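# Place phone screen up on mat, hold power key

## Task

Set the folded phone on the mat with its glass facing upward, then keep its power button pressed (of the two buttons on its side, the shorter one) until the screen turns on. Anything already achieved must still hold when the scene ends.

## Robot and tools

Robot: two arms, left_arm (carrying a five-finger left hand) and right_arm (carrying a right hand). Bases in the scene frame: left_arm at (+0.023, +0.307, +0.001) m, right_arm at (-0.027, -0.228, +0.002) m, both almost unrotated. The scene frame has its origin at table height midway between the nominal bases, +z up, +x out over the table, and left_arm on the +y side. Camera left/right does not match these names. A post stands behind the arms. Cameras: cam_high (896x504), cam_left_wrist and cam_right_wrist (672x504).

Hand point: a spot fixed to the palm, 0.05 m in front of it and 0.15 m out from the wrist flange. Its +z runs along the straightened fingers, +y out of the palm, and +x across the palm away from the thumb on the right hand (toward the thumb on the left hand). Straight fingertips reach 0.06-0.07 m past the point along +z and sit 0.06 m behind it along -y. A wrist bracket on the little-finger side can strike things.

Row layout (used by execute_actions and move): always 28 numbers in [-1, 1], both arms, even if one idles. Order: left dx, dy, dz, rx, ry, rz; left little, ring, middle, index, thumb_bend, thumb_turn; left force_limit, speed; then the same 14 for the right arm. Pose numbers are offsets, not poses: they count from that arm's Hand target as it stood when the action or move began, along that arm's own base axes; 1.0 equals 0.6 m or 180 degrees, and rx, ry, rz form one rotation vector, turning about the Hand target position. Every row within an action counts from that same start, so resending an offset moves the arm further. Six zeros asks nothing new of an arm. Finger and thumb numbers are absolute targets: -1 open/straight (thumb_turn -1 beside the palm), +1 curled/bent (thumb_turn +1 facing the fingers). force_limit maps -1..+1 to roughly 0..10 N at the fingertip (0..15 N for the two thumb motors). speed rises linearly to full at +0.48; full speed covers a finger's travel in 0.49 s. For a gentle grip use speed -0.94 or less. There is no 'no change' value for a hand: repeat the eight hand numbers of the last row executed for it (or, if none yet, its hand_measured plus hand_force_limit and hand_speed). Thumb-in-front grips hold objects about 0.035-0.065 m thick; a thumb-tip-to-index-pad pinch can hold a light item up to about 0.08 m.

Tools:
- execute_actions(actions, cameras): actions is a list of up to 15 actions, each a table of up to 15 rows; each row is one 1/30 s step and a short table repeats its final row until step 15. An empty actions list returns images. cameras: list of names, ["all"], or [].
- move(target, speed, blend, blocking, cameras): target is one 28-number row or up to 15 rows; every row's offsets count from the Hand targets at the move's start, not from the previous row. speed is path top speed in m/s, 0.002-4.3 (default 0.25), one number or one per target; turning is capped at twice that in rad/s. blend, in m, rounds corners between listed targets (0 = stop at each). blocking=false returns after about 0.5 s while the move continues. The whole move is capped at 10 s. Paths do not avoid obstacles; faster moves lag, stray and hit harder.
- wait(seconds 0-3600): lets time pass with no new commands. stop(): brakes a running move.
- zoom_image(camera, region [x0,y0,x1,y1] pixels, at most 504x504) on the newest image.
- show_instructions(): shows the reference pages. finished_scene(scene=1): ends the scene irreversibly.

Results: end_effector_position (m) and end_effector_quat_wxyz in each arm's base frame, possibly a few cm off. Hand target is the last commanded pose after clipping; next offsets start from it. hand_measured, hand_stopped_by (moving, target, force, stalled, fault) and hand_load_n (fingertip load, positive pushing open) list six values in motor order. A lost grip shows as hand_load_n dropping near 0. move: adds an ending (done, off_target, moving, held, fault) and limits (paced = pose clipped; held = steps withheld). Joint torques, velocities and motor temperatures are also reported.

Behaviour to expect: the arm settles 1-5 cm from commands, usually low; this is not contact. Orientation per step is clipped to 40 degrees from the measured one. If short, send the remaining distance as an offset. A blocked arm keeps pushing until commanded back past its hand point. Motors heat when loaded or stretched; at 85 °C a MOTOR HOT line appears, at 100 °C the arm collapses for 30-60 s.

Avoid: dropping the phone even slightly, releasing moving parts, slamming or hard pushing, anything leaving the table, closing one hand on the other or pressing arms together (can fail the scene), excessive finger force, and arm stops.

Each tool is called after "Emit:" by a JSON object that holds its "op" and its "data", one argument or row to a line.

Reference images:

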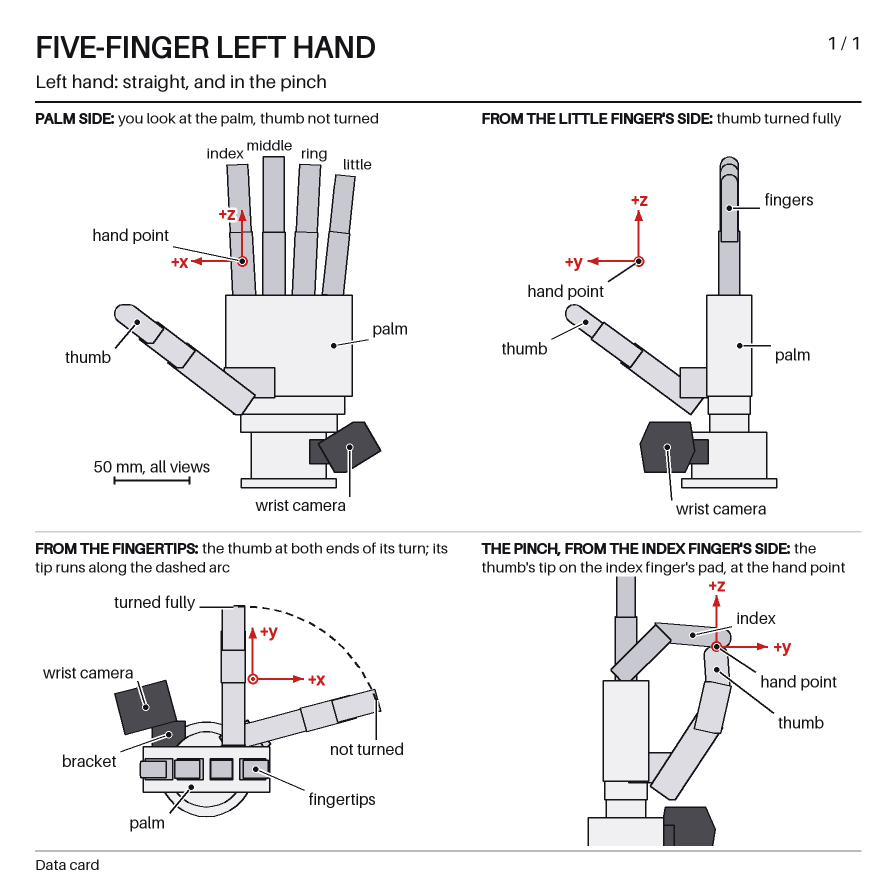

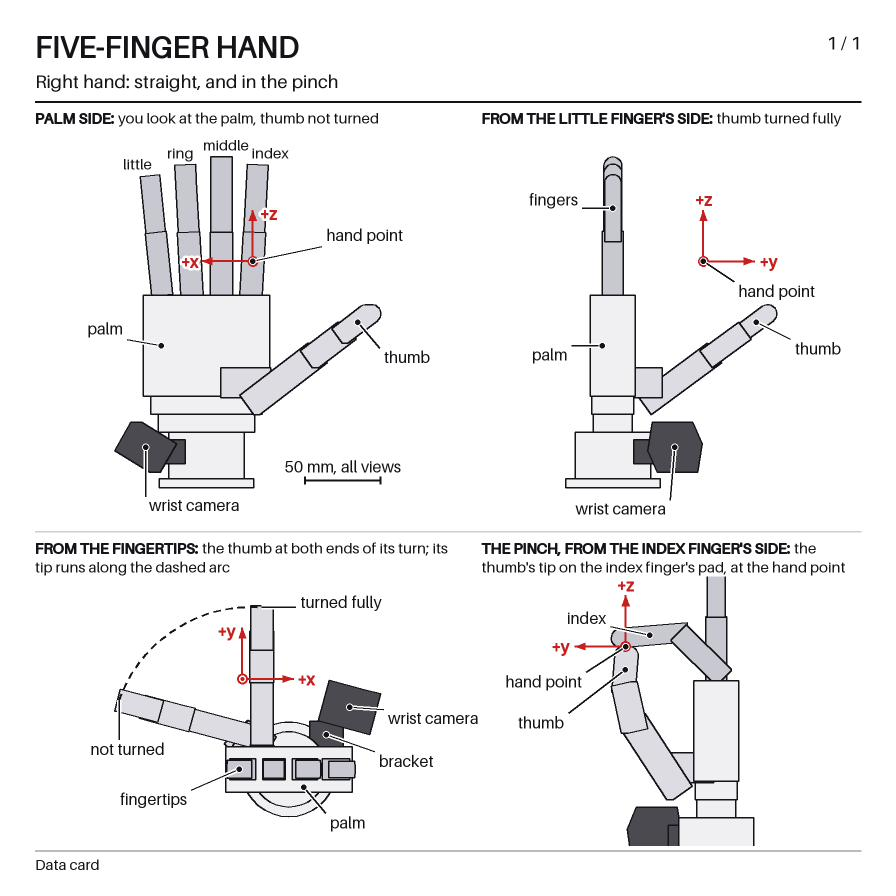

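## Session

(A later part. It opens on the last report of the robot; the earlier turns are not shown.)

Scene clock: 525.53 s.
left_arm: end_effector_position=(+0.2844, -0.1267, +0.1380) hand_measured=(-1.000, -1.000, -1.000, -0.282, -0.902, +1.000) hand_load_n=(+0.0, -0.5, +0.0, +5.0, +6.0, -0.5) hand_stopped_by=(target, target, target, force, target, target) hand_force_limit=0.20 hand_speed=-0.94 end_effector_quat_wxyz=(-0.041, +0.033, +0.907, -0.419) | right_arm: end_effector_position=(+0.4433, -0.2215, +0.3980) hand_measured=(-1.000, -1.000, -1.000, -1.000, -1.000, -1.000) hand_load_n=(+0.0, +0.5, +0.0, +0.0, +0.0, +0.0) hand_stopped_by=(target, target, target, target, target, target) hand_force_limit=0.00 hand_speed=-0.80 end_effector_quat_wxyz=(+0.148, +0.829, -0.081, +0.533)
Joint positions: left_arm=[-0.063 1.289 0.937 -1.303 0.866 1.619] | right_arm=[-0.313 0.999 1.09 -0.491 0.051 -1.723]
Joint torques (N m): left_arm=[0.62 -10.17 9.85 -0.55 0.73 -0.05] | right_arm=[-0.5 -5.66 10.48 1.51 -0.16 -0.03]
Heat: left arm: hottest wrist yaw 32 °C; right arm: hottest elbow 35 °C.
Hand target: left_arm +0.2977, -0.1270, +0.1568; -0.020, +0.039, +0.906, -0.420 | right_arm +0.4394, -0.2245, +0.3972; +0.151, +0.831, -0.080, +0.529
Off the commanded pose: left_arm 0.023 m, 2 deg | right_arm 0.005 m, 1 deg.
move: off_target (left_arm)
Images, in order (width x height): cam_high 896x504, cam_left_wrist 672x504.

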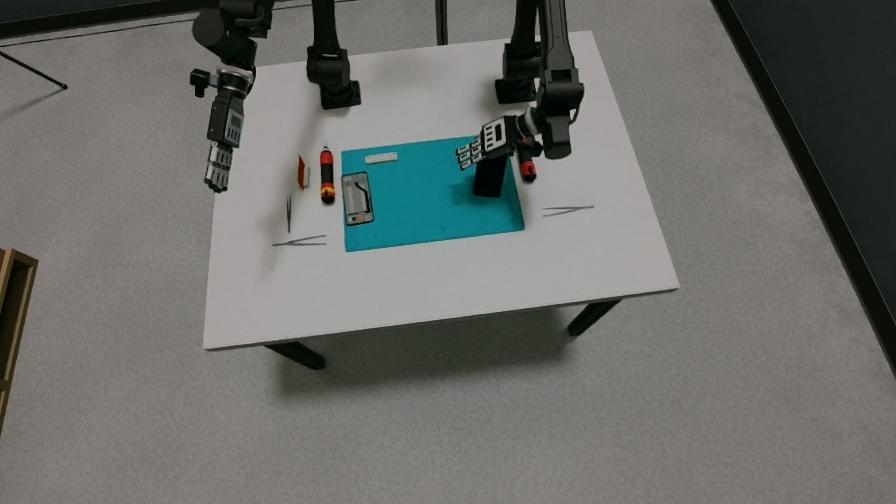

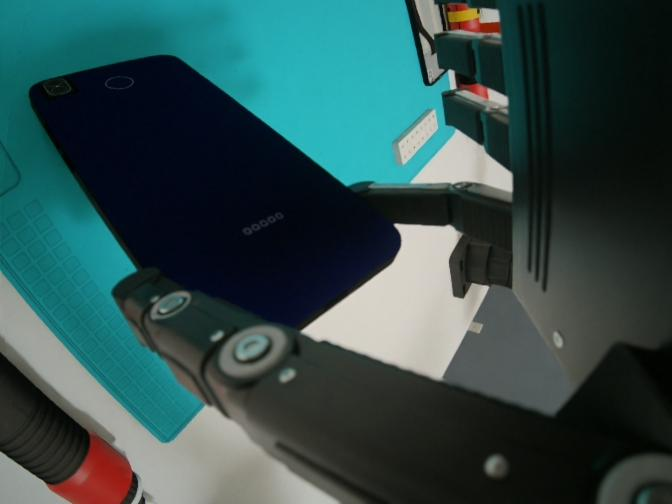

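Emit:
{"op": "zoom_image", "data": {
  "camera": "cam_high",
  "region": [440, 100, 560, 220]
}}

Emit:
{"op": "zoom_image", "data": {
  "camera": "cam_left_wrist",
  "region": [20, 40, 260, 300]
}}

Scaled by 4.200 from the camera's image (finer frame: 1280x720).

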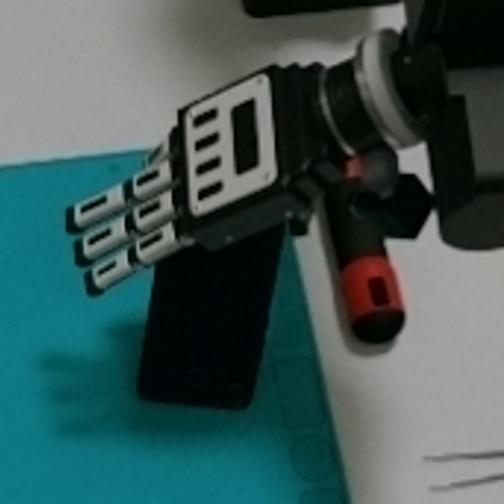

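Scaled by 1.938 from the camera's image (finer frame: 960x720).

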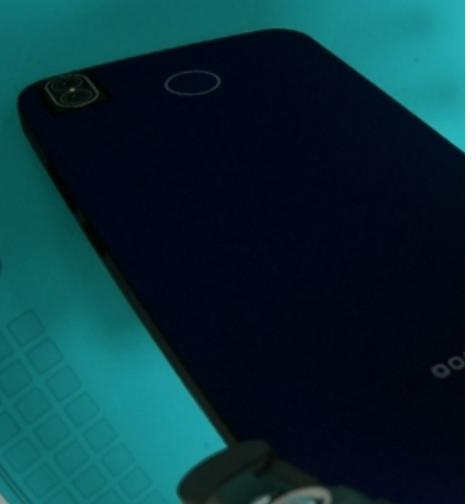

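Emit:
{"op": "zoom_image", "data": {
  "camera": "cam_left_wrist",
  "region": [20, 60, 140, 220]
}}

Scaled by 3.150 from the camera's image (finer frame: 960x720).

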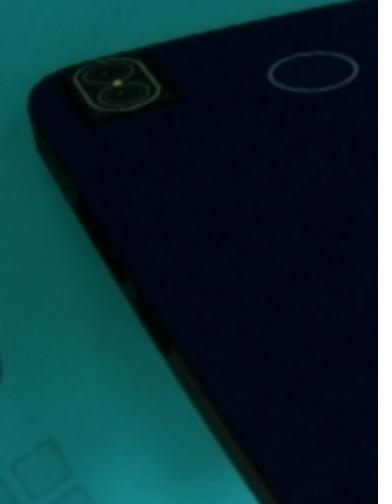

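Emit:
{"op": "move", "data": {
  "target": [0.0,0,0.05,0,0,0,-1,-1,-1,-0.15,-0.9,1,0.2,-0.94,0,0,0,0,0,0,-1,-1,-1,-1,-1,-1,0,-0.8],
  "speed": 0.03,
  "blend": 0.01,
  "cameras": ["cam_left_wrist","cam_high"]
}}

Scene clock: 553.53 s.
left_arm: end_effector_position=(+0.2856, -0.1270, +0.1698) hand_measured=(-1.000, -1.000, -1.000, -0.282, -0.900, +1.000) hand_load_n=(+0.0, +0.0, +0.0, +0.0, +0.0, +0.0) hand_stopped_by=(target, target, target, force, target, target) hand_force_limit=0.20 hand_speed=-0.94 end_effector_quat_wxyz=(-0.039, +0.034, +0.906, -0.419) | right_arm: end_effector_position=(+0.4433, -0.2215, +0.3980) hand_measured=(-1.000, -1.000, -1.000, -1.000, -1.000, -1.000) hand_load_n=(+0.0, +0.0, +0.0, +0.0, +0.0, +0.0) hand_stopped_by=(target, target, target, target, target, target) hand_force_limit=0.00 hand_speed=-0.80 end_effector_quat_wxyz=(+0.148, +0.829, -0.081, +0.533)
Joint positions: left_arm=[-0.063 1.262 1.001 -1.389 0.867 1.619] | right_arm=[-0.313 0.999 1.09 -0.491 0.051 -1.723]
Joint torques (N m): left_arm=[0.67 -9.47 10.02 -0.1 0.69 -0.06] | right_arm=[-0.32 -5.54 10.37 1.66 -0.14 -0.03]
Heat: left arm: hottest wrist yaw 32 °C; right arm: hottest elbow 35 °C.
Hand target: left_arm +0.2977, -0.1270, +0.1867; -0.020, +0.039, +0.906, -0.420 | right_arm +0.4394, -0.2245, +0.3972; +0.151, +0.831, -0.080, +0.529
Off the commanded pose: left_arm 0.021 m, 2 deg | right_arm 0.005 m, 1 deg.
move: off_target (left_arm)
Images, in order (width x height): cam_high 896x504, cam_left_wrist 672x504.

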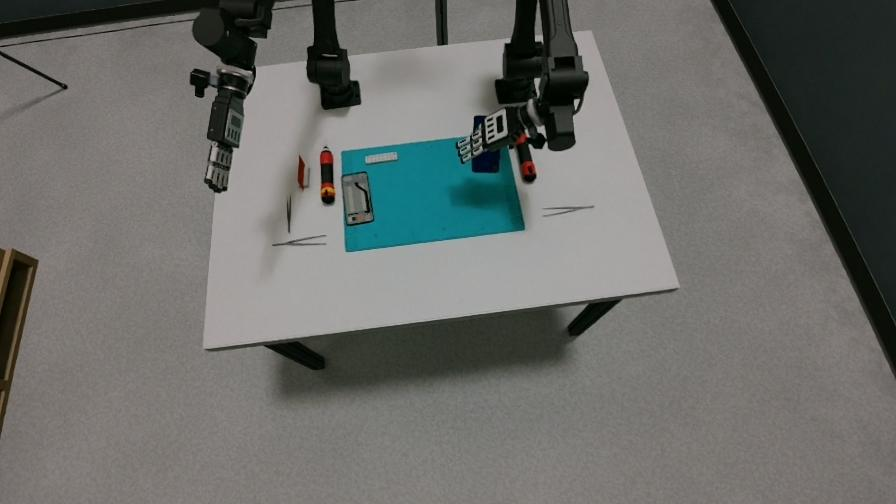

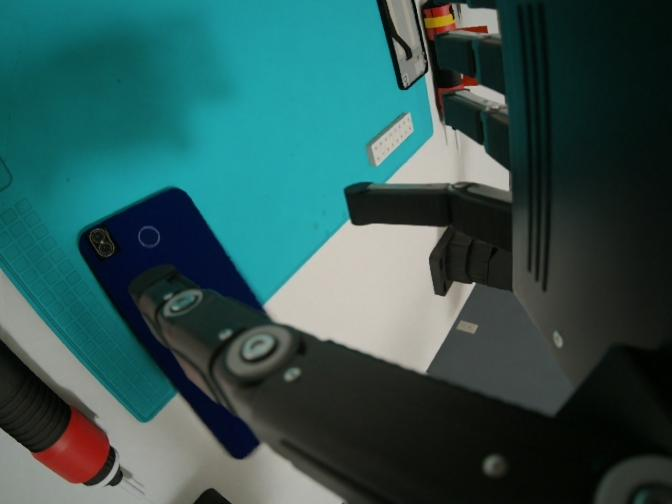

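Emit:
{"op": "zoom_image", "data": {
  "camera": "cam_high",
  "region": [430, 90, 560, 220]
}}

Scaled by 3.877 from the camera's image (finer frame: 1280x720).

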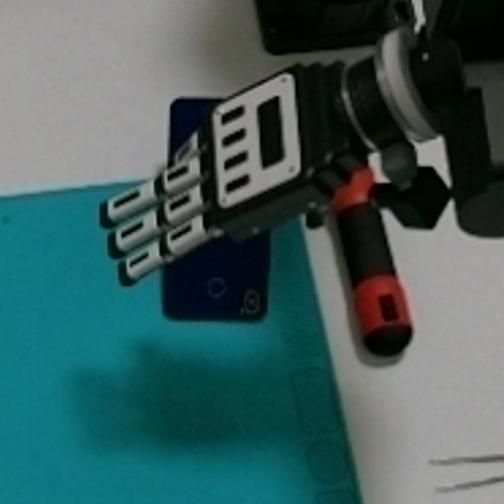

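Emit:
{"op": "move", "data": {
  "target": [0.0,0.1,0.1,0,0,0,-1,-1,-1,-0.5,-0.9,1,0.2,-0.6,0,0,0,0,0,0,-1,-1,-1,-1,-1,-1,0,-0.8],
  "speed": 0.15,
  "cameras": ["cam_left_wrist","cam_high"]
}}

Emit:
{"op": "zoom_image", "data": {
  "camera": "cam_high",
  "region": [430, 90, 560, 220]
}}

Scene clock: 583.27 s.
left_arm: end_effector_position=(+0.2882, -0.0707, +0.2298) hand_measured=(-1.000, -1.000, -1.000, -0.500, -0.900, +1.000) hand_load_n=(-0.5, +0.0, +0.0, +0.0, +0.0, +0.0) hand_stopped_by=(target, target, target, target, target, target) hand_force_limit=0.20 hand_speed=-0.60 end_effector_quat_wxyz=(-0.025, +0.021, +0.909, -0.415) | right_arm: end_effector_position=(+0.4433, -0.2215, +0.3980) hand_measured=(-1.000, -1.000, -1.000, -1.000, -1.000, -1.000) hand_load_n=(+0.0, +0.0, +0.0, +0.0, +0.0, +0.0) hand_stopped_by=(target, target, target, target, target, target) hand_force_limit=0.00 hand_speed=-0.80 end_effector_quat_wxyz=(+0.148, +0.829, -0.081, +0.533)
Joint positions: left_arm=[0.105 1.252 1.153 -1.686 0.836 1.817] | right_arm=[-0.313 0.999 1.09 -0.491 0.051 -1.723]
Joint torques (N m): left_arm=[0.73 -9.41 10.1 -0.47 0.56 0.03] | right_arm=[-1.08 -5.66 10.43 1.54 -0.16 -0.03]
Heat: left arm: hottest elbow 31 °C; right arm: hottest elbow 35 °C.
Hand target: left_arm +0.2977, -0.0670, +0.2468; -0.020, +0.040, +0.906, -0.420 | right_arm +0.4394, -0.2245, +0.3972; +0.151, +0.831, -0.080, +0.529
Off the commanded pose: left_arm 0.020 m, 2 deg | right_arm 0.005 m, 1 deg.
joint sent to its limit (left arm) — joint 4 (wrist pitch), lower limit. The joint targets still meet the commanded pose.
move: off_target (left_arm)
Images, in order (width x height): cam_high 896x504, cam_left_wrist 672x504.

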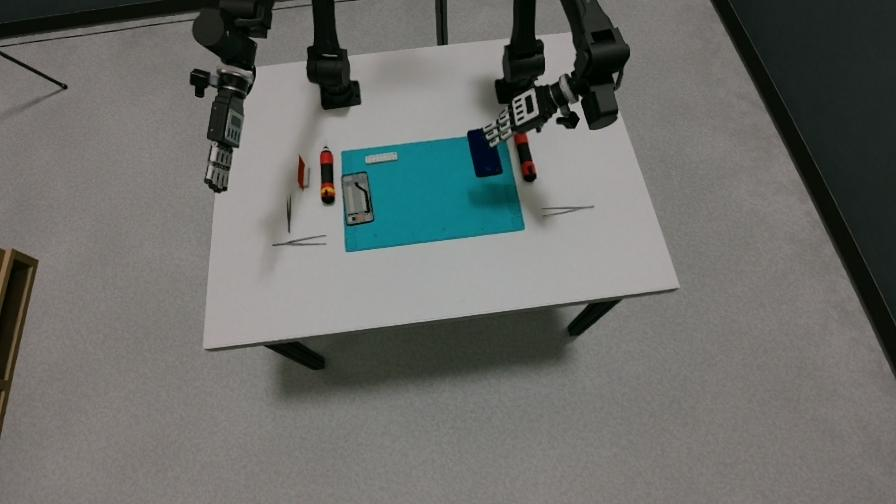

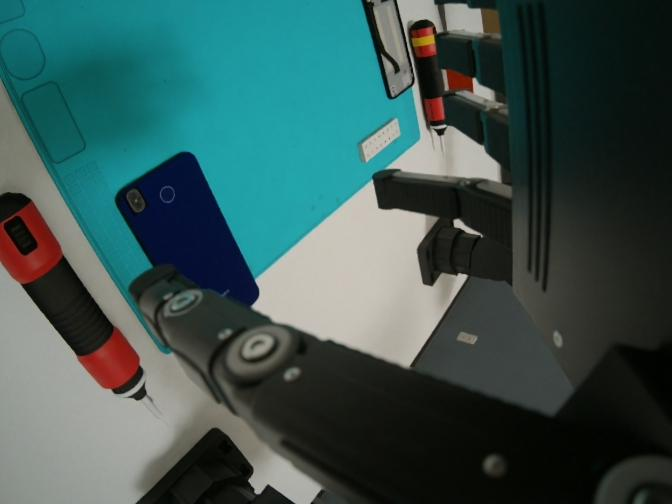

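Scaled by 3.877 from the camera's image (finer frame: 1280x720).

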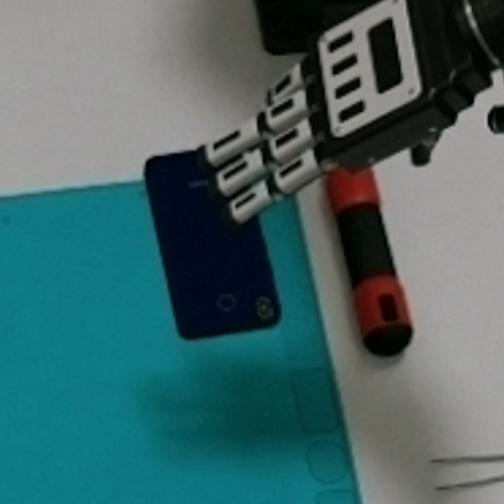

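Emit:
{"op": "move", "data": {
  "target": [-0.071,-0.1,-0.245,0,0,0.067,-1,-1,-1,-0.5,-0.9,1,0.2,-0.6,0,0,0,0,0,0,-1,-1,-1,-1,-1,-1,0,-0.8],
  "speed": 0.12,
  "cameras": ["cam_left_wrist","cam_high"]
}}

Scene clock: 685.50 s.
left_arm: end_effector_position=(+0.2523, -0.1250, +0.0965) hand_measured=(-1.000, -1.000, -1.000, -0.500, -0.900, +1.000) hand_load_n=(+0.0, +0.0, -0.5, +0.0, +0.0, +0.0) hand_stopped_by=(target, target, target, target, target, target) hand_force_limit=0.20 hand_speed=-0.60 end_effector_quat_wxyz=(+0.016, -0.060, +0.906, -0.419) | right_arm: end_effector_position=(+0.4433, -0.2215, +0.3980) hand_measured=(-1.000, -1.000, -1.000, -1.000, -1.000, -1.000) hand_load_n=(+0.0, +0.0, +0.0, +0.0, +0.0, +0.0) hand_stopped_by=(target, target, target, target, target, target) hand_force_limit=0.00 hand_speed=-0.80 end_effector_quat_wxyz=(+0.148, +0.829, -0.081, +0.533)
Joint positions: left_arm=[-0.045 1.108 0.678 -0.967 0.853 1.314] | right_arm=[-0.313 0.999 1.09 -0.491 0.051 -1.723]
Joint torques (N m): left_arm=[-0.15 -7.36 6.95 0.85 0.57 -0.07] | right_arm=[-0.85 -5.54 10.5 1.51 -0.15 -0.06]
Heat: left arm: hottest elbow 33 °C; right arm: hottest elbow 35 °C.
Hand target: left_arm +0.2550, -0.1269, +0.0997; +0.024, -0.056, +0.905, -0.420 | right_arm +0.4394, -0.2245, +0.3972; +0.151, +0.831, -0.080, +0.529
Off the commanded pose: left_arm 0.005 m, 1 deg | right_arm 0.005 m, 1 deg.
move: done
Images, in order (width x height): cam_high 896x504, cam_left_wrist 672x504.

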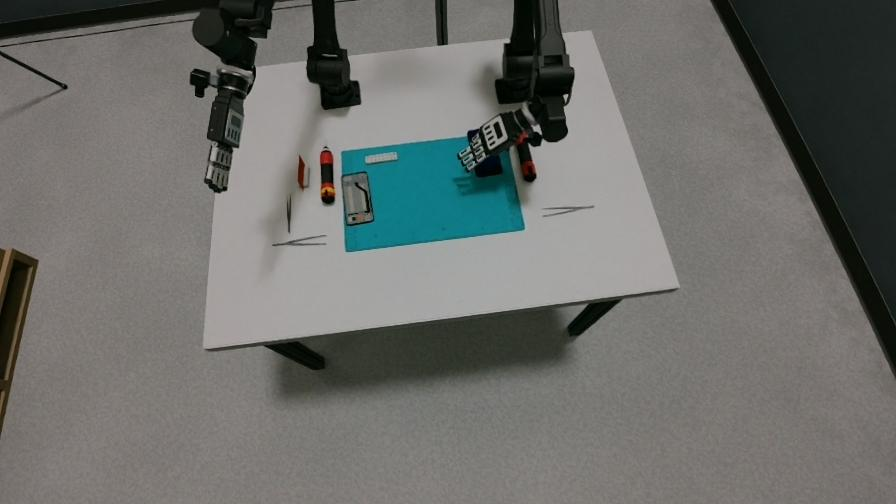

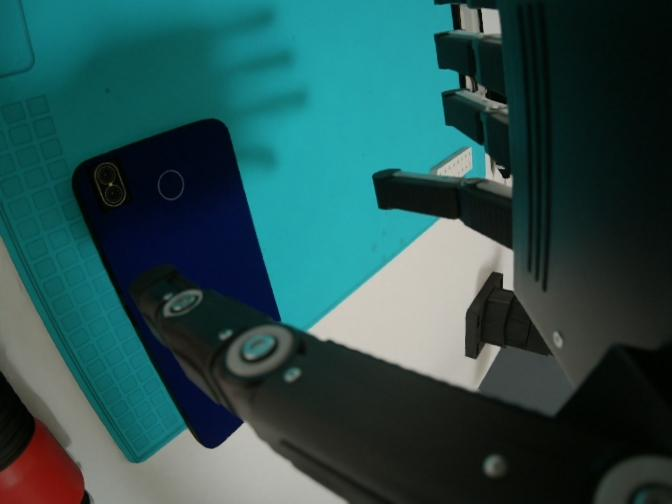

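Emit:
{"op": "move", "data": {
  "target": [-0.05,0,-0.1,0,0,0,-1,-1,-1,-0.5,-0.9,1,0.2,-0.6,0,0,0,0,0,0,-1,-1,-1,-1,-1,-1,0,-0.8],
  "speed": 0.08,
  "cameras": ["cam_left_wrist"]
}}

Scene clock: 691.23 s.
left_arm: end_effector_position=(+0.2227, -0.1252, +0.0394) hand_measured=(-1.000, -1.000, -1.000, -0.500, -0.900, +1.000) hand_load_n=(+0.0, +0.0, -0.5, +0.0, +0.0, +0.0) hand_stopped_by=(target, target, target, target, target, target) hand_force_limit=0.20 hand_speed=-0.60 end_effector_quat_wxyz=(+0.022, -0.058, +0.905, -0.420) | right_arm: end_effector_position=(+0.4433, -0.2215, +0.3980) hand_measured=(-1.000, -1.000, -1.000, -1.000, -1.000, -1.000) hand_load_n=(+0.0, +0.0, +0.0, +0.0, +0.0, +0.0) hand_stopped_by=(target, target, target, target, target, target) hand_force_limit=0.00 hand_speed=-0.80 end_effector_quat_wxyz=(+0.148, +0.829, -0.081, +0.533)
Joint positions: left_arm=[-0.051 1.106 0.504 -0.776 0.852 1.304] | right_arm=[-0.313 0.999 1.09 -0.491 0.051 -1.723]
Joint torques (N m): left_arm=[-0.38 -5.48 6.37 0.85 0.56 -0.11] | right_arm=[-0.73 -5.54 10.54 1.43 -0.15 -0.04]
Heat: left arm: hottest elbow 33 °C; right arm: hottest elbow 35 °C.
Hand target: left_arm +0.2250, -0.1269, +0.0397; +0.024, -0.056, +0.905, -0.420 | right_arm +0.4394, -0.2245, +0.3972; +0.151, +0.831, -0.080, +0.529
Off the commanded pose: left_arm 0.003 m, 0 deg | right_arm 0.005 m, 1 deg.
move: done

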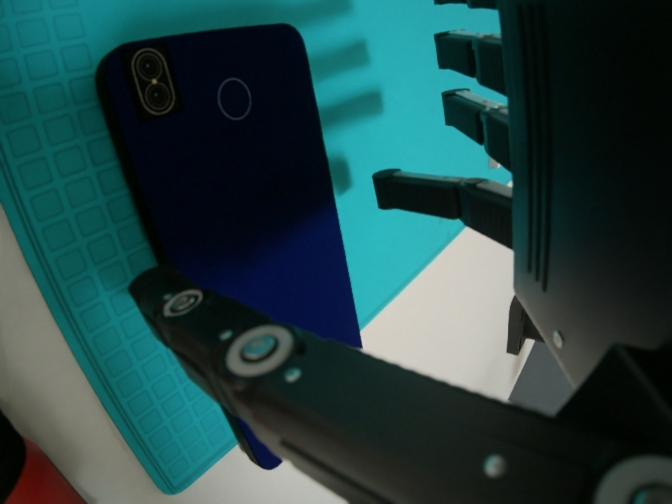

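Emit:
{"op": "zoom_image", "data": {
  "camera": "cam_left_wrist",
  "region": [80, 40, 220, 280]
}}

Scaled by 2.100 from the camera's image (finer frame: 960x720).

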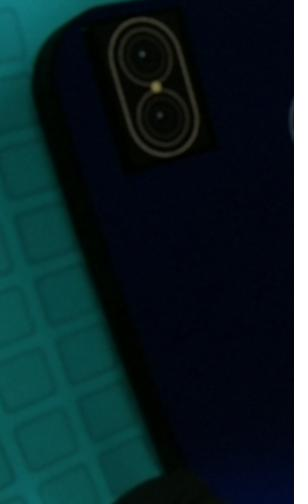

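Emit:
{"op": "move", "data": {
  "target": [
    [0,0,-0.03,0,0,0,-1,-1,-1,-0.5,-0.9,1,0.2,-0.6,0,0,0,0,0,0,-1,-1,-1,-1,-1,-1,0,-0.8]
  ],
  "speed": 0.05,
  "cameras": ["cam_left_wrist"]
}}

Scene clock: 698.57 s.
left_arm: end_effector_position=(+0.2232, -0.1251, +0.0223) hand_measured=(-1.000, -1.000, -1.000, -0.500, -0.900, +1.000) hand_load_n=(+0.0, +0.0, +0.0, +0.0, +0.0, +0.0) hand_stopped_by=(target, target, target, target, target, target) hand_force_limit=0.20 hand_speed=-0.60 end_effector_quat_wxyz=(+0.023, -0.058, +0.905, -0.420) | right_arm: end_effector_position=(+0.4433, -0.2215, +0.3980) hand_measured=(-1.000, -1.000, -1.000, -1.000, -1.000, -1.000) hand_load_n=(+0.0, +0.0, +0.0, +0.0, +0.0, +0.0) hand_stopped_by=(target, target, target, target, target, target) hand_force_limit=0.00 hand_speed=-0.80 end_effector_quat_wxyz=(+0.148, +0.829, -0.081, +0.533)
Joint positions: left_arm=[-0.051 1.147 0.476 -0.703 0.851 1.304] | right_arm=[-0.313 0.999 1.09 -0.491 0.051 -1.723]
Joint torques (N m): left_arm=[-0.15 -5.25 6.08 0.91 0.58 -0.08] | right_arm=[-0.73 -5.36 10.47 1.52 -0.14 -0.04]
Heat: left arm: hottest elbow 32 °C; right arm: hottest elbow 35 °C.
Hand target: left_arm +0.2251, -0.1269, +0.0217; +0.024, -0.056, +0.905, -0.420 | right_arm +0.4394, -0.2245, +0.3972; +0.151, +0.831, -0.080, +0.529
Off the commanded pose: left_arm 0.003 m, 0 deg | right_arm 0.005 m, 1 deg.
move: done

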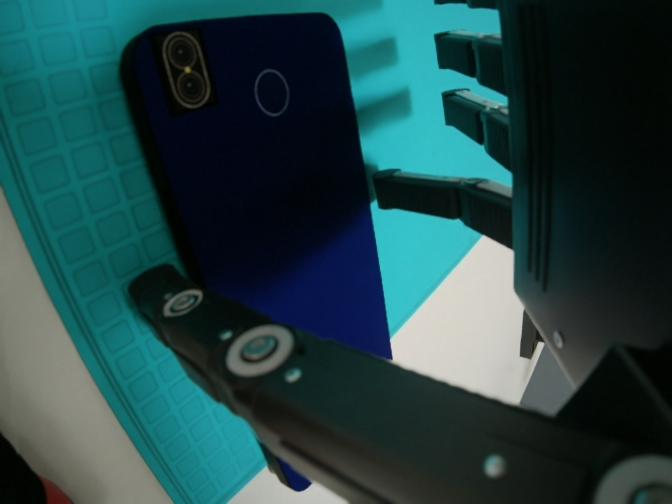

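Emit:
{"op": "move", "data": {
  "target": [0,0,0,0,0,0,-1,-1,-1,-0.1,-0.9,1,-0.3,-0.9,0,0,0,0,0,0,-1,-1,-1,-1,-1,-1,0,-0.8],
  "speed": 0.05,
  "cameras": ["cam_left_wrist"]
}}

Scene clock: 702.53 s.
left_arm: end_effector_position=(+0.2232, -0.1261, +0.0226) hand_measured=(-1.000, -1.000, -1.000, -0.288, -0.900, +1.000) hand_load_n=(+0.0, +0.0, +0.0, +4.0, +4.0, +0.0) hand_stopped_by=(target, target, target, force, target, target) hand_force_limit=-0.30 hand_speed=-0.90 end_effector_quat_wxyz=(+0.023, -0.057, +0.905, -0.421) | right_arm: end_effector_position=(+0.4433, -0.2215, +0.3980) hand_measured=(-1.000, -1.000, -1.000, -1.000, -1.000, -1.000) hand_load_n=(+0.0, +0.5, +0.0, +0.0, +0.0, +0.0) hand_stopped_by=(target, target, target, target, target, target) hand_force_limit=0.00 hand_speed=-0.80 end_effector_quat_wxyz=(+0.148, +0.829, -0.081, +0.533)
Joint positions: left_arm=[-0.053 1.147 0.476 -0.7 0.853 1.301] | right_arm=[-0.313 0.999 1.09 -0.491 0.051 -1.723]
Joint torques (N m): left_arm=[0.03 -5.42 6.11 0.84 0.5 -0.06] | right_arm=[-0.73 -5.71 10.39 1.55 -0.15 -0.05]
Heat: left arm: hottest elbow 32 °C; right arm: hottest elbow 35 °C.
Hand target: left_arm +0.2252, -0.1269, +0.0217; +0.024, -0.056, +0.905, -0.420 | right_arm +0.4394, -0.2245, +0.3972; +0.151, +0.831, -0.080, +0.529
Off the commanded pose: left_arm 0.002 m, 0 deg | right_arm 0.005 m, 1 deg.
move: done

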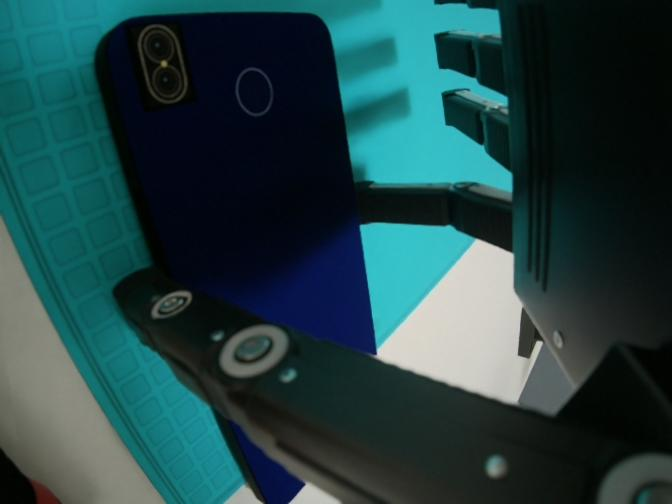

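Emit:
{"op": "move", "data": {
  "target": [0,0,0,0,0,0,-1,-1,-1,-0.05,-0.9,1,0.5,-0.93,0,0,0,0,0,0,-1,-1,-1,-1,-1,-1,0,-0.8],
  "speed": 0.05,
  "cameras": ["cam_left_wrist"]
}}

Scene clock: 721.03 s.
left_arm: end_effector_position=(+0.2232, -0.1263, +0.0226) hand_measured=(-1.000, -1.000, -1.000, -0.270, -0.902, +1.000) hand_load_n=(+0.0, +0.0, +0.0, +7.5, +7.5, -0.5) hand_stopped_by=(target, target, target, force, target, target) hand_force_limit=0.50 hand_speed=-0.93 end_effector_quat_wxyz=(+0.023, -0.057, +0.905, -0.421) | right_arm: end_effector_position=(+0.4433, -0.2215, +0.3980) hand_measured=(-1.000, -1.000, -1.000, -1.000, -1.000, -1.000) hand_load_n=(+0.0, +0.0, +0.0, +0.0, +0.0, +0.0) hand_stopped_by=(target, target, target, target, target, target) hand_force_limit=0.00 hand_speed=-0.80 end_effector_quat_wxyz=(+0.148, +0.829, -0.081, +0.533)
Joint positions: left_arm=[-0.054 1.147 0.476 -0.7 0.854 1.301] | right_arm=[-0.313 0.999 1.09 -0.491 0.051 -1.723]
Joint torques (N m): left_arm=[0.09 -5.36 6.06 0.84 0.5 -0.05] | right_arm=[-1.08 -5.36 10.51 1.44 -0.15 -0.06]
Heat: left arm: hottest elbow 31 °C; right arm: hottest elbow 35 °C.
Hand target: left_arm +0.2251, -0.1270, +0.0218; +0.024, -0.056, +0.905, -0.420 | right_arm +0.4394, -0.2245, +0.3972; +0.151, +0.831, -0.080, +0.529
Off the commanded pose: left_arm 0.002 m, 0 deg | right_arm 0.005 m, 1 deg.
move: done

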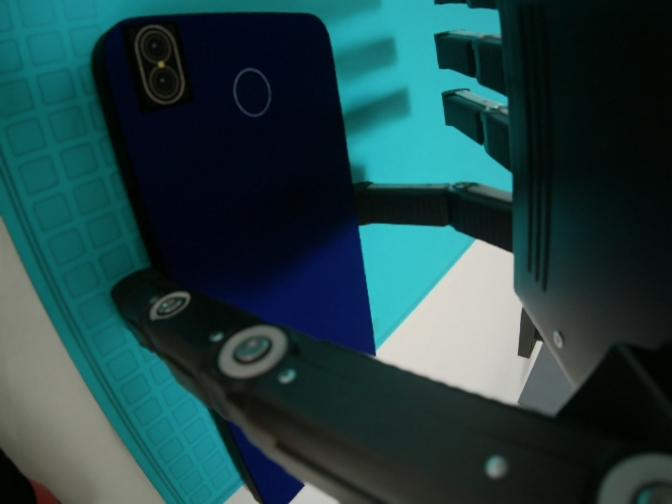

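Emit:
{"op": "move", "data": {
  "target": [0,0,0.022,0,0,0,-1,-1,-1,-0.05,-0.9,1,0.5,-0.93,0,0,0,0,0,0,-1,-1,-1,-1,-1,-1,0,-0.8],
  "speed": 0.04,
  "cameras": ["cam_left_wrist","cam_high"]
}}

Scene clock: 724.73 s.
left_arm: end_effector_position=(+0.2169, -0.1251, +0.0252) hand_measured=(-1.000, -1.000, -1.000, -0.270, -0.902, +1.000) hand_load_n=(+0.0, +0.0, +0.0, +7.0, +8.0, +0.0) hand_stopped_by=(target, target, target, force, target, target) hand_force_limit=0.50 hand_speed=-0.93 end_effector_quat_wxyz=(+0.016, -0.061, +0.906, -0.418) | right_arm: end_effector_position=(+0.4433, -0.2215, +0.3980) hand_measured=(-1.000, -1.000, -1.000, -1.000, -1.000, -1.000) hand_load_n=(+0.0, +0.0, +0.0, +0.0, +0.0, +0.0) hand_stopped_by=(target, target, target, target, target, target) hand_force_limit=0.00 hand_speed=-0.80 end_effector_quat_wxyz=(+0.148, +0.829, -0.081, +0.533)
Joint positions: left_arm=[-0.054 1.131 0.476 -0.733 0.849 1.301] | right_arm=[-0.313 0.999 1.09 -0.491 0.051 -1.723]
Joint torques (N m): left_arm=[0.09 -6.65 7.6 -0.03 0.68 -0.06] | right_arm=[-0.44 -5.42 10.5 1.54 -0.13 -0.04]
Heat: left arm: hottest elbow 31 °C; right arm: hottest elbow 35 °C.
Hand target: left_arm +0.2251, -0.1269, +0.0349; +0.024, -0.056, +0.905, -0.420 | right_arm +0.4394, -0.2245, +0.3972; +0.151, +0.831, -0.080, +0.529
Off the commanded pose: left_arm 0.013 m, 1 deg | right_arm 0.005 m, 1 deg.
move: off_target (left_arm)
Images, in order (width x height): cam_high 896x504, cam_left_wrist 672x504.

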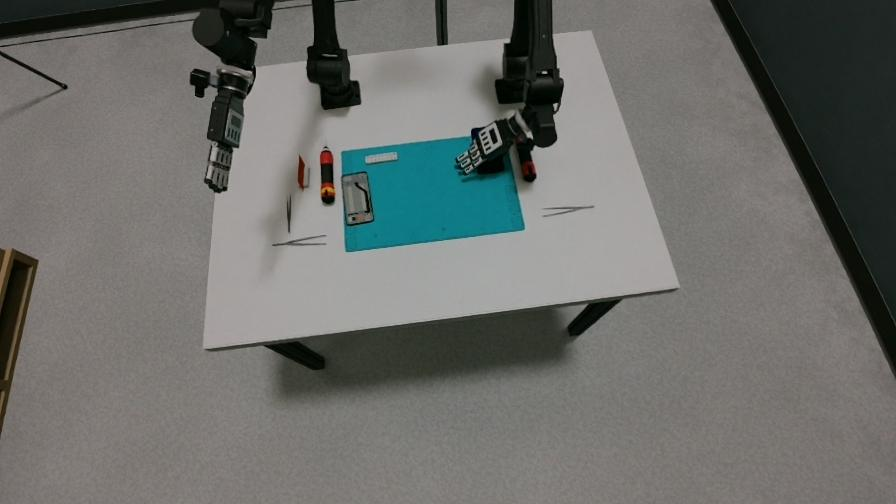

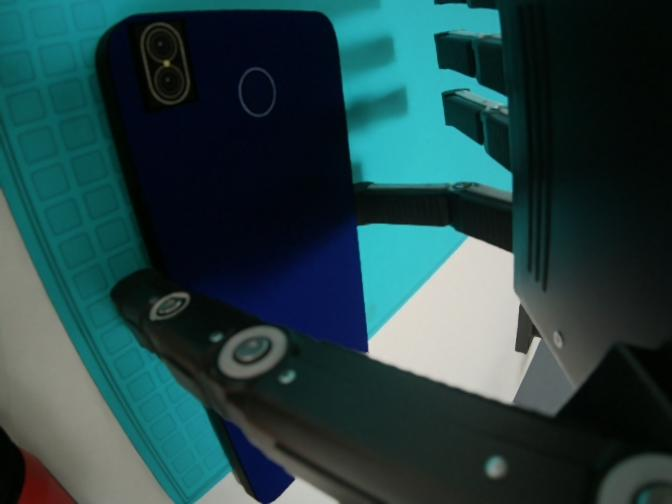

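Emit:
{"op": "move", "data": {
  "target": [0.17,-0.02,0.005,0,0,0,-1,-1,-1,-0.05,-0.9,1,0.5,-0.93,0,0,0,0,0,0,-1,-1,-1,-1,-1,-1,0,-0.8],
  "speed": 0.05,
  "cameras": ["cam_left_wrist","cam_high"]
}}

Scene clock: 731.37 s.
left_arm: end_effector_position=(+0.3037, -0.1341, +0.0254) hand_measured=(-1.000, -1.000, -1.000, -0.270, -0.902, +1.000) hand_load_n=(+0.0, +0.0, +0.0, +6.5, +8.5, -0.5) hand_stopped_by=(target, target, target, force, target, target) hand_force_limit=0.50 hand_speed=-0.93 end_effector_quat_wxyz=(+0.003, -0.066, +0.907, -0.415) | right_arm: end_effector_position=(+0.4433, -0.2215, +0.3980) hand_measured=(-1.000, -1.000, -1.000, -1.000, -1.000, -1.000) hand_load_n=(+0.0, +0.0, +0.0, +0.5, +0.0, +0.0) hand_stopped_by=(target, target, target, target, target, target) hand_force_limit=0.00 hand_speed=-0.80 end_effector_quat_wxyz=(+0.148, +0.829, -0.081, +0.533)
Joint positions: left_arm=[-0.068 1.403 0.704 -0.703 0.844 1.282] | right_arm=[-0.313 0.999 1.09 -0.491 0.051 -1.723]
Joint torques (N m): left_arm=[-0.26 -9.23 8.99 0.92 0.72 -0.14] | right_arm=[-0.85 -5.25 10.43 1.54 -0.16 -0.04]
Heat: left arm: hottest elbow 31 °C; right arm: hottest elbow 35 °C.
Hand target: left_arm +0.3271, -0.1389, +0.0379; +0.024, -0.056, +0.905, -0.420 | right_arm +0.4394, -0.2245, +0.3972; +0.151, +0.831, -0.080, +0.529
Off the commanded pose: left_arm 0.027 m, 3 deg | right_arm 0.005 m, 1 deg.
move: off_target (left_arm)
Images, in order (width x height): cam_high 896x504, cam_left_wrist 672x504.

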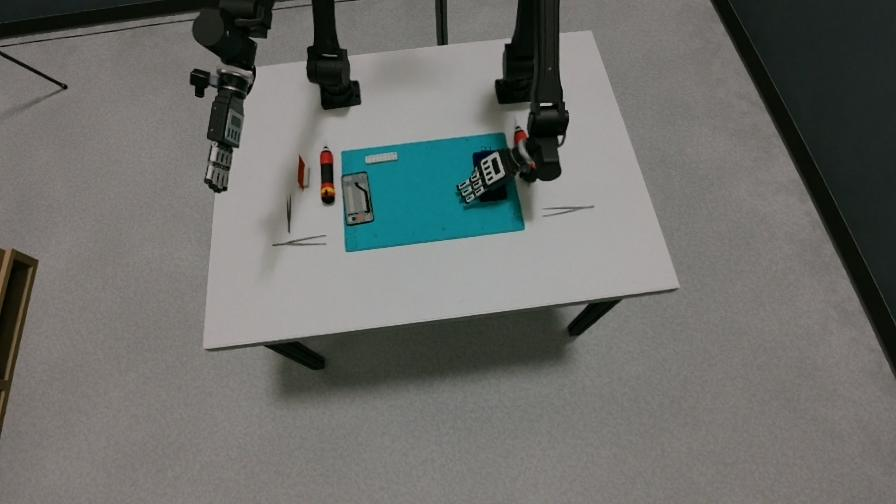

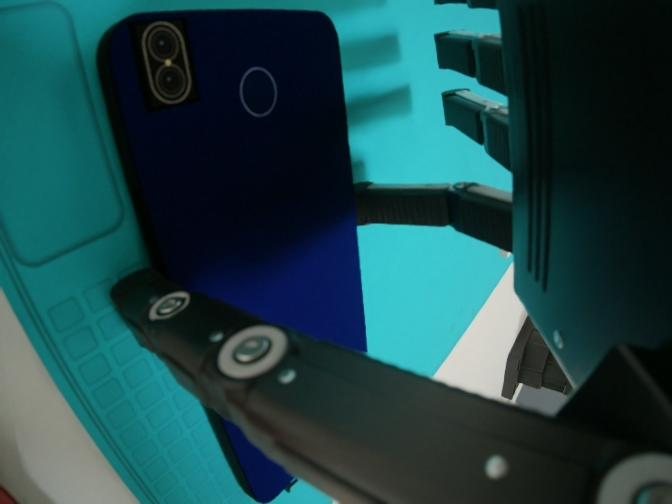

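Emit:
{"op": "move", "data": {
  "target": [0.19,-0.01,0.003,0,0,0,-1,-1,-1,-0.05,-0.9,1,0.5,-0.93,0,0,0,0,0,0,-1,-1,-1,-1,-1,-1,0,-0.8],
  "speed": 0.05,
  "cameras": ["cam_left_wrist","cam_high"]
}}

Emit:
{"op": "zoom_image", "data": {
  "camera": "cam_high",
  "region": [440, 150, 560, 270]
}}

Scene clock: 738.23 s.
left_arm: end_effector_position=(+0.4212, -0.1429, +0.0310) hand_measured=(-1.000, -1.000, -1.000, -0.270, -0.900, +1.000) hand_load_n=(+0.0, +0.0, +0.0, +0.0, +0.0, +0.0) hand_stopped_by=(target, target, target, force, target, target) hand_force_limit=0.50 hand_speed=-0.93 end_effector_quat_wxyz=(+0.004, -0.069, +0.906, -0.417) | right_arm: end_effector_position=(+0.4433, -0.2215, +0.3980) hand_measured=(-1.000, -1.000, -1.000, -1.000, -1.000, -1.000) hand_load_n=(+0.0, +0.0, +0.0, +0.0, +0.5, +0.0) hand_stopped_by=(target, target, target, target, target, target) hand_force_limit=0.00 hand_speed=-0.80 end_effector_quat_wxyz=(+0.148, +0.829, -0.081, +0.533)
Joint positions: left_arm=[-0.068 1.669 1.036 -0.761 0.846 1.271] | right_arm=[-0.313 0.999 1.09 -0.491 0.051 -1.723]
Joint torques (N m): left_arm=[0.21 -12.98 8.79 0.85 0.67 0.05] | right_arm=[-0.97 -5.54 10.48 1.46 -0.14 -0.07]
Heat: left arm: hottest elbow 31 °C; right arm: hottest elbow 35 °C.
Hand target: left_arm +0.4410, -0.1450, +0.0396; +0.024, -0.056, +0.905, -0.420 | right_arm +0.4394, -0.2245, +0.3972; +0.151, +0.831, -0.080, +0.529
Off the commanded pose: left_arm 0.022 m, 3 deg | right_arm 0.005 m, 1 deg.
move: off_target (left_arm)
Images, in order (width x height): cam_high 896x504, cam_left_wrist 672x504.

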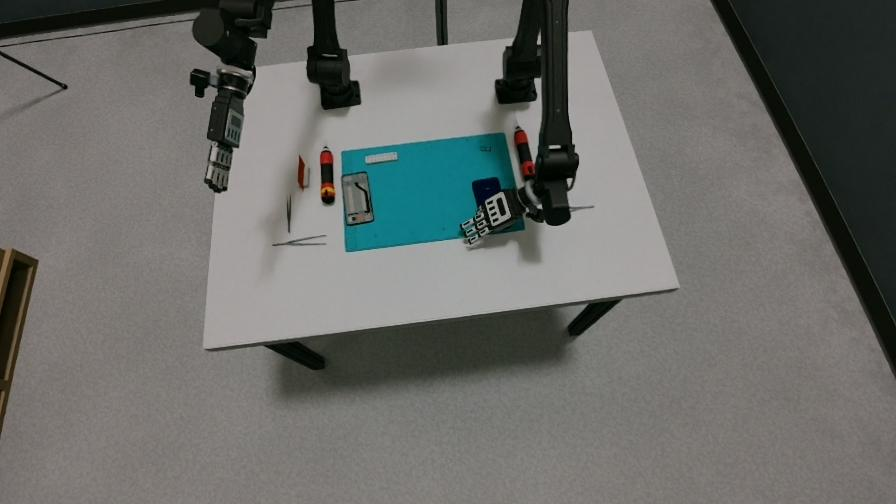

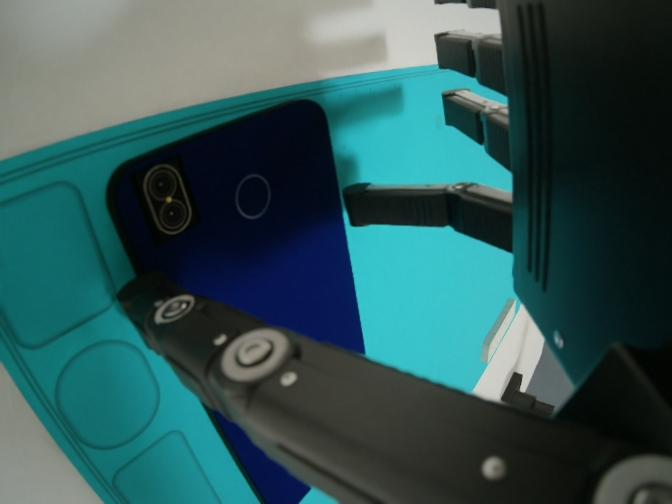

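Scaled by 4.200 from the camera's image (finer frame: 1280x720).

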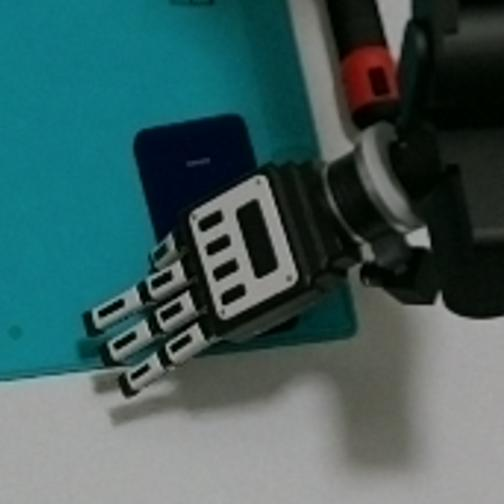

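Emit:
{"op": "move", "data": {
  "target": [
    [0,0,0,0,0,0,-1,-1,-1,-0.5,-0.9,1,0.5,-0.6,0,0,0,0,0,0,-1,-1,-1,-1,-1,-1,0,-0.8],
    [0,0,-0.016,0,0,0,-1,-1,-1,-0.5,-0.9,1,0.5,-0.6,0,0,0,0,0,0,-1,-1,-1,-1,-1,-1,0,-0.8]
  ],
  "speed": 0.04,
  "cameras": ["cam_left_wrist"]
}}

Scene clock: 749.10 s.
left_arm: end_effector_position=(+0.4245, -0.1429, +0.0293) hand_measured=(-1.000, -1.000, -1.000, -0.500, -0.900, +1.000) hand_load_n=(+0.0, -0.5, +0.0, +0.0, +3.0, +2.0) hand_stopped_by=(target, target, target, target, target, target) hand_force_limit=0.50 hand_speed=-0.60 end_effector_quat_wxyz=(+0.009, -0.067, +0.906, -0.417) | right_arm: end_effector_position=(+0.4433, -0.2215, +0.3980) hand_measured=(-1.000, -1.000, -1.000, -1.000, -1.000, -1.000) hand_load_n=(+0.0, +0.0, +0.0, +0.0, +0.0, +0.0) hand_stopped_by=(target, target, target, target, target, target) hand_force_limit=0.00 hand_speed=-0.80 end_effector_quat_wxyz=(+0.148, +0.829, -0.081, +0.533)
Joint positions: left_arm=[-0.068 1.673 1.036 -0.746 0.846 1.271] | right_arm=[-0.313 0.999 1.09 -0.491 0.051 -1.723]
Joint torques (N m): left_arm=[0.26 -12.04 8.06 1.31 0.65 0.07] | right_arm=[-0.5 -5.42 10.48 1.59 -0.14 -0.07]
Heat: left arm: hottest elbow 31 °C; right arm: hottest elbow 35 °C.
Hand target: left_arm +0.4411, -0.1449, +0.0301; +0.024, -0.056, +0.905, -0.420 | right_arm +0.4394, -0.2245, +0.3972; +0.151, +0.831, -0.080, +0.529
Off the commanded pose: left_arm 0.017 m, 2 deg | right_arm 0.005 m, 1 deg.
move: off_target (left_arm)

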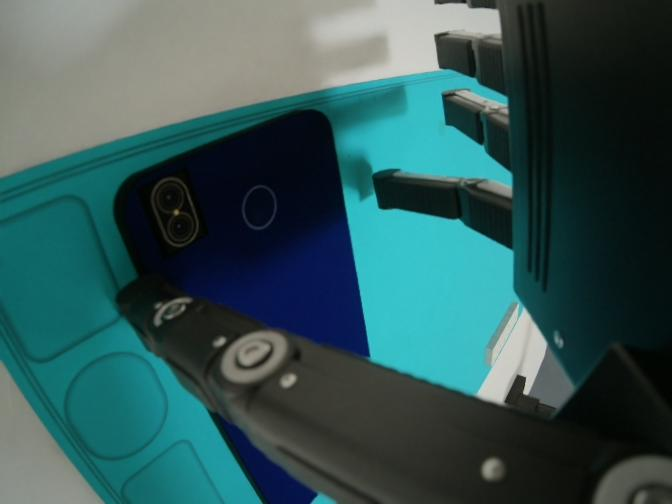

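Emit:
{"op": "move", "data": {
  "target": [
    [0,0,0.016,0,0,0,-1,-1,-1,-0.5,-0.9,1,0.5,-0.6,0,0,0,0,0,0,-1,-1,-1,-1,-1,-1,0,-0.8],
    [0,0.025,0.016,0,0,0,-1,-1,-1,-0.5,-0.9,1,0.5,-0.6,0,0,0,0,0,0,-1,-1,-1,-1,-1,-1,0,-0.8],
    [0,0.025,-0.003,0,0,0,-1,-1,-1,-0.5,-0.9,1,0.5,-0.6,0,0,0,0,0,0,-1,-1,-1,-1,-1,-1,0,-0.8]
  ],
  "speed": 0.04,
  "cameras": ["cam_left_wrist"]
}}

Scene clock: 755.57 s.
left_arm: end_effector_position=(+0.4246, -0.1310, +0.0228) hand_measured=(-1.000, -1.000, -1.000, -0.500, -0.900, +1.000) hand_load_n=(+0.0, +0.0, +0.0, +0.0, +0.0, +0.5) hand_stopped_by=(target, target, target, target, target, target) hand_force_limit=0.50 hand_speed=-0.60 end_effector_quat_wxyz=(+0.006, -0.065, +0.906, -0.418) | right_arm: end_effector_position=(+0.4433, -0.2215, +0.3980) hand_measured=(-1.000, -1.000, -1.000, -1.000, -1.000, -1.000) hand_load_n=(+0.0, +0.0, +0.0, +0.0, +0.0, +0.0) hand_stopped_by=(target, target, target, target, target, target) hand_force_limit=0.00 hand_speed=-0.80 end_effector_quat_wxyz=(+0.148, +0.829, -0.081, +0.533)
Joint positions: left_arm=[-0.041 1.691 1.04 -0.772 0.852 1.32] | right_arm=[-0.313 0.999 1.09 -0.491 0.051 -1.723]
Joint torques (N m): left_arm=[1.14 -13.22 7.97 0.87 0.69 0.07] | right_arm=[-0.26 -5.36 10.5 1.54 -0.16 -0.01]
Heat: left arm: hottest elbow 31 °C; right arm: hottest elbow 35 °C.
Hand target: left_arm +0.4412, -0.1299, +0.0283; +0.024, -0.056, +0.905, -0.420 | right_arm +0.4394, -0.2245, +0.3972; +0.151, +0.831, -0.080, +0.529
Off the commanded pose: left_arm 0.017 m, 2 deg | right_arm 0.005 m, 1 deg.
move: off_target (left_arm)

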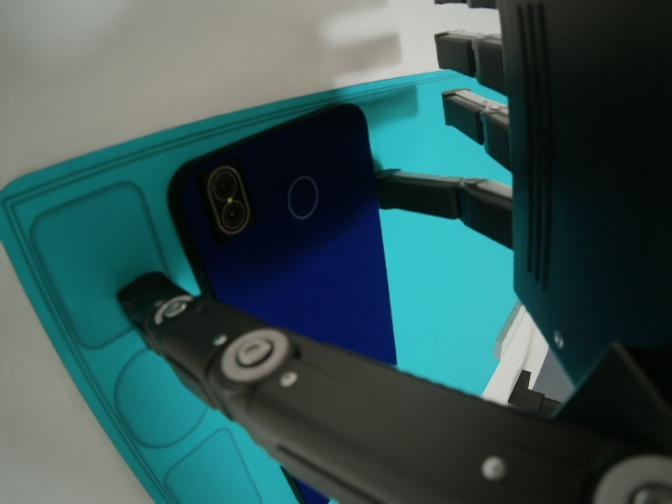

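Emit:
{"op": "move", "data": {
  "target": [0,0,0,0,0,0,-1,-1,-1,-0.1,-0.9,1,0.4,-0.93,0,0,0,0,0,0,-1,-1,-1,-1,-1,-1,0,-0.8],
  "speed": 0.05,
  "cameras": ["cam_left_wrist"]
}}

Scene clock: 760.63 s.
left_arm: end_effector_position=(+0.4258, -0.1328, +0.0239) hand_measured=(-1.000, -1.000, -1.000, -0.286, -0.902, +1.000) hand_load_n=(+0.0, +0.0, +0.0, +7.0, +5.0, +0.0) hand_stopped_by=(target, target, target, force, target, target) hand_force_limit=0.40 hand_speed=-0.93 end_effector_quat_wxyz=(+0.008, -0.063, +0.904, -0.422) | right_arm: end_effector_position=(+0.4433, -0.2215, +0.3980) hand_measured=(-1.000, -1.000, -1.000, -1.000, -1.000, -1.000) hand_load_n=(+0.0, +0.0, +0.0, +0.0, +0.0, +0.0) hand_stopped_by=(target, target, target, target, target, target) hand_force_limit=0.00 hand_speed=-0.80 end_effector_quat_wxyz=(+0.148, +0.829, -0.081, +0.533)
Joint positions: left_arm=[-0.042 1.691 1.04 -0.766 0.862 1.32] | right_arm=[-0.313 0.999 1.09 -0.491 0.051 -1.723]
Joint torques (N m): left_arm=[0.67 -13.1 7.97 0.69 0.3 0.07] | right_arm=[-0.5 -5.6 10.45 1.51 -0.14 -0.05]
Heat: left arm: hottest elbow 31 °C; right arm: hottest elbow 35 °C.
Hand target: left_arm +0.4411, -0.1300, +0.0283; +0.024, -0.056, +0.905, -0.420 | right_arm +0.4394, -0.2245, +0.3972; +0.151, +0.831, -0.080, +0.529
Off the commanded pose: left_arm 0.016 m, 2 deg | right_arm 0.005 m, 1 deg.
move: done

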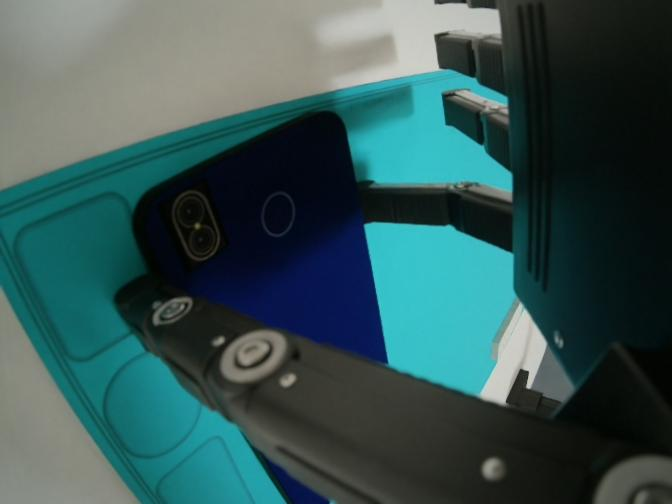

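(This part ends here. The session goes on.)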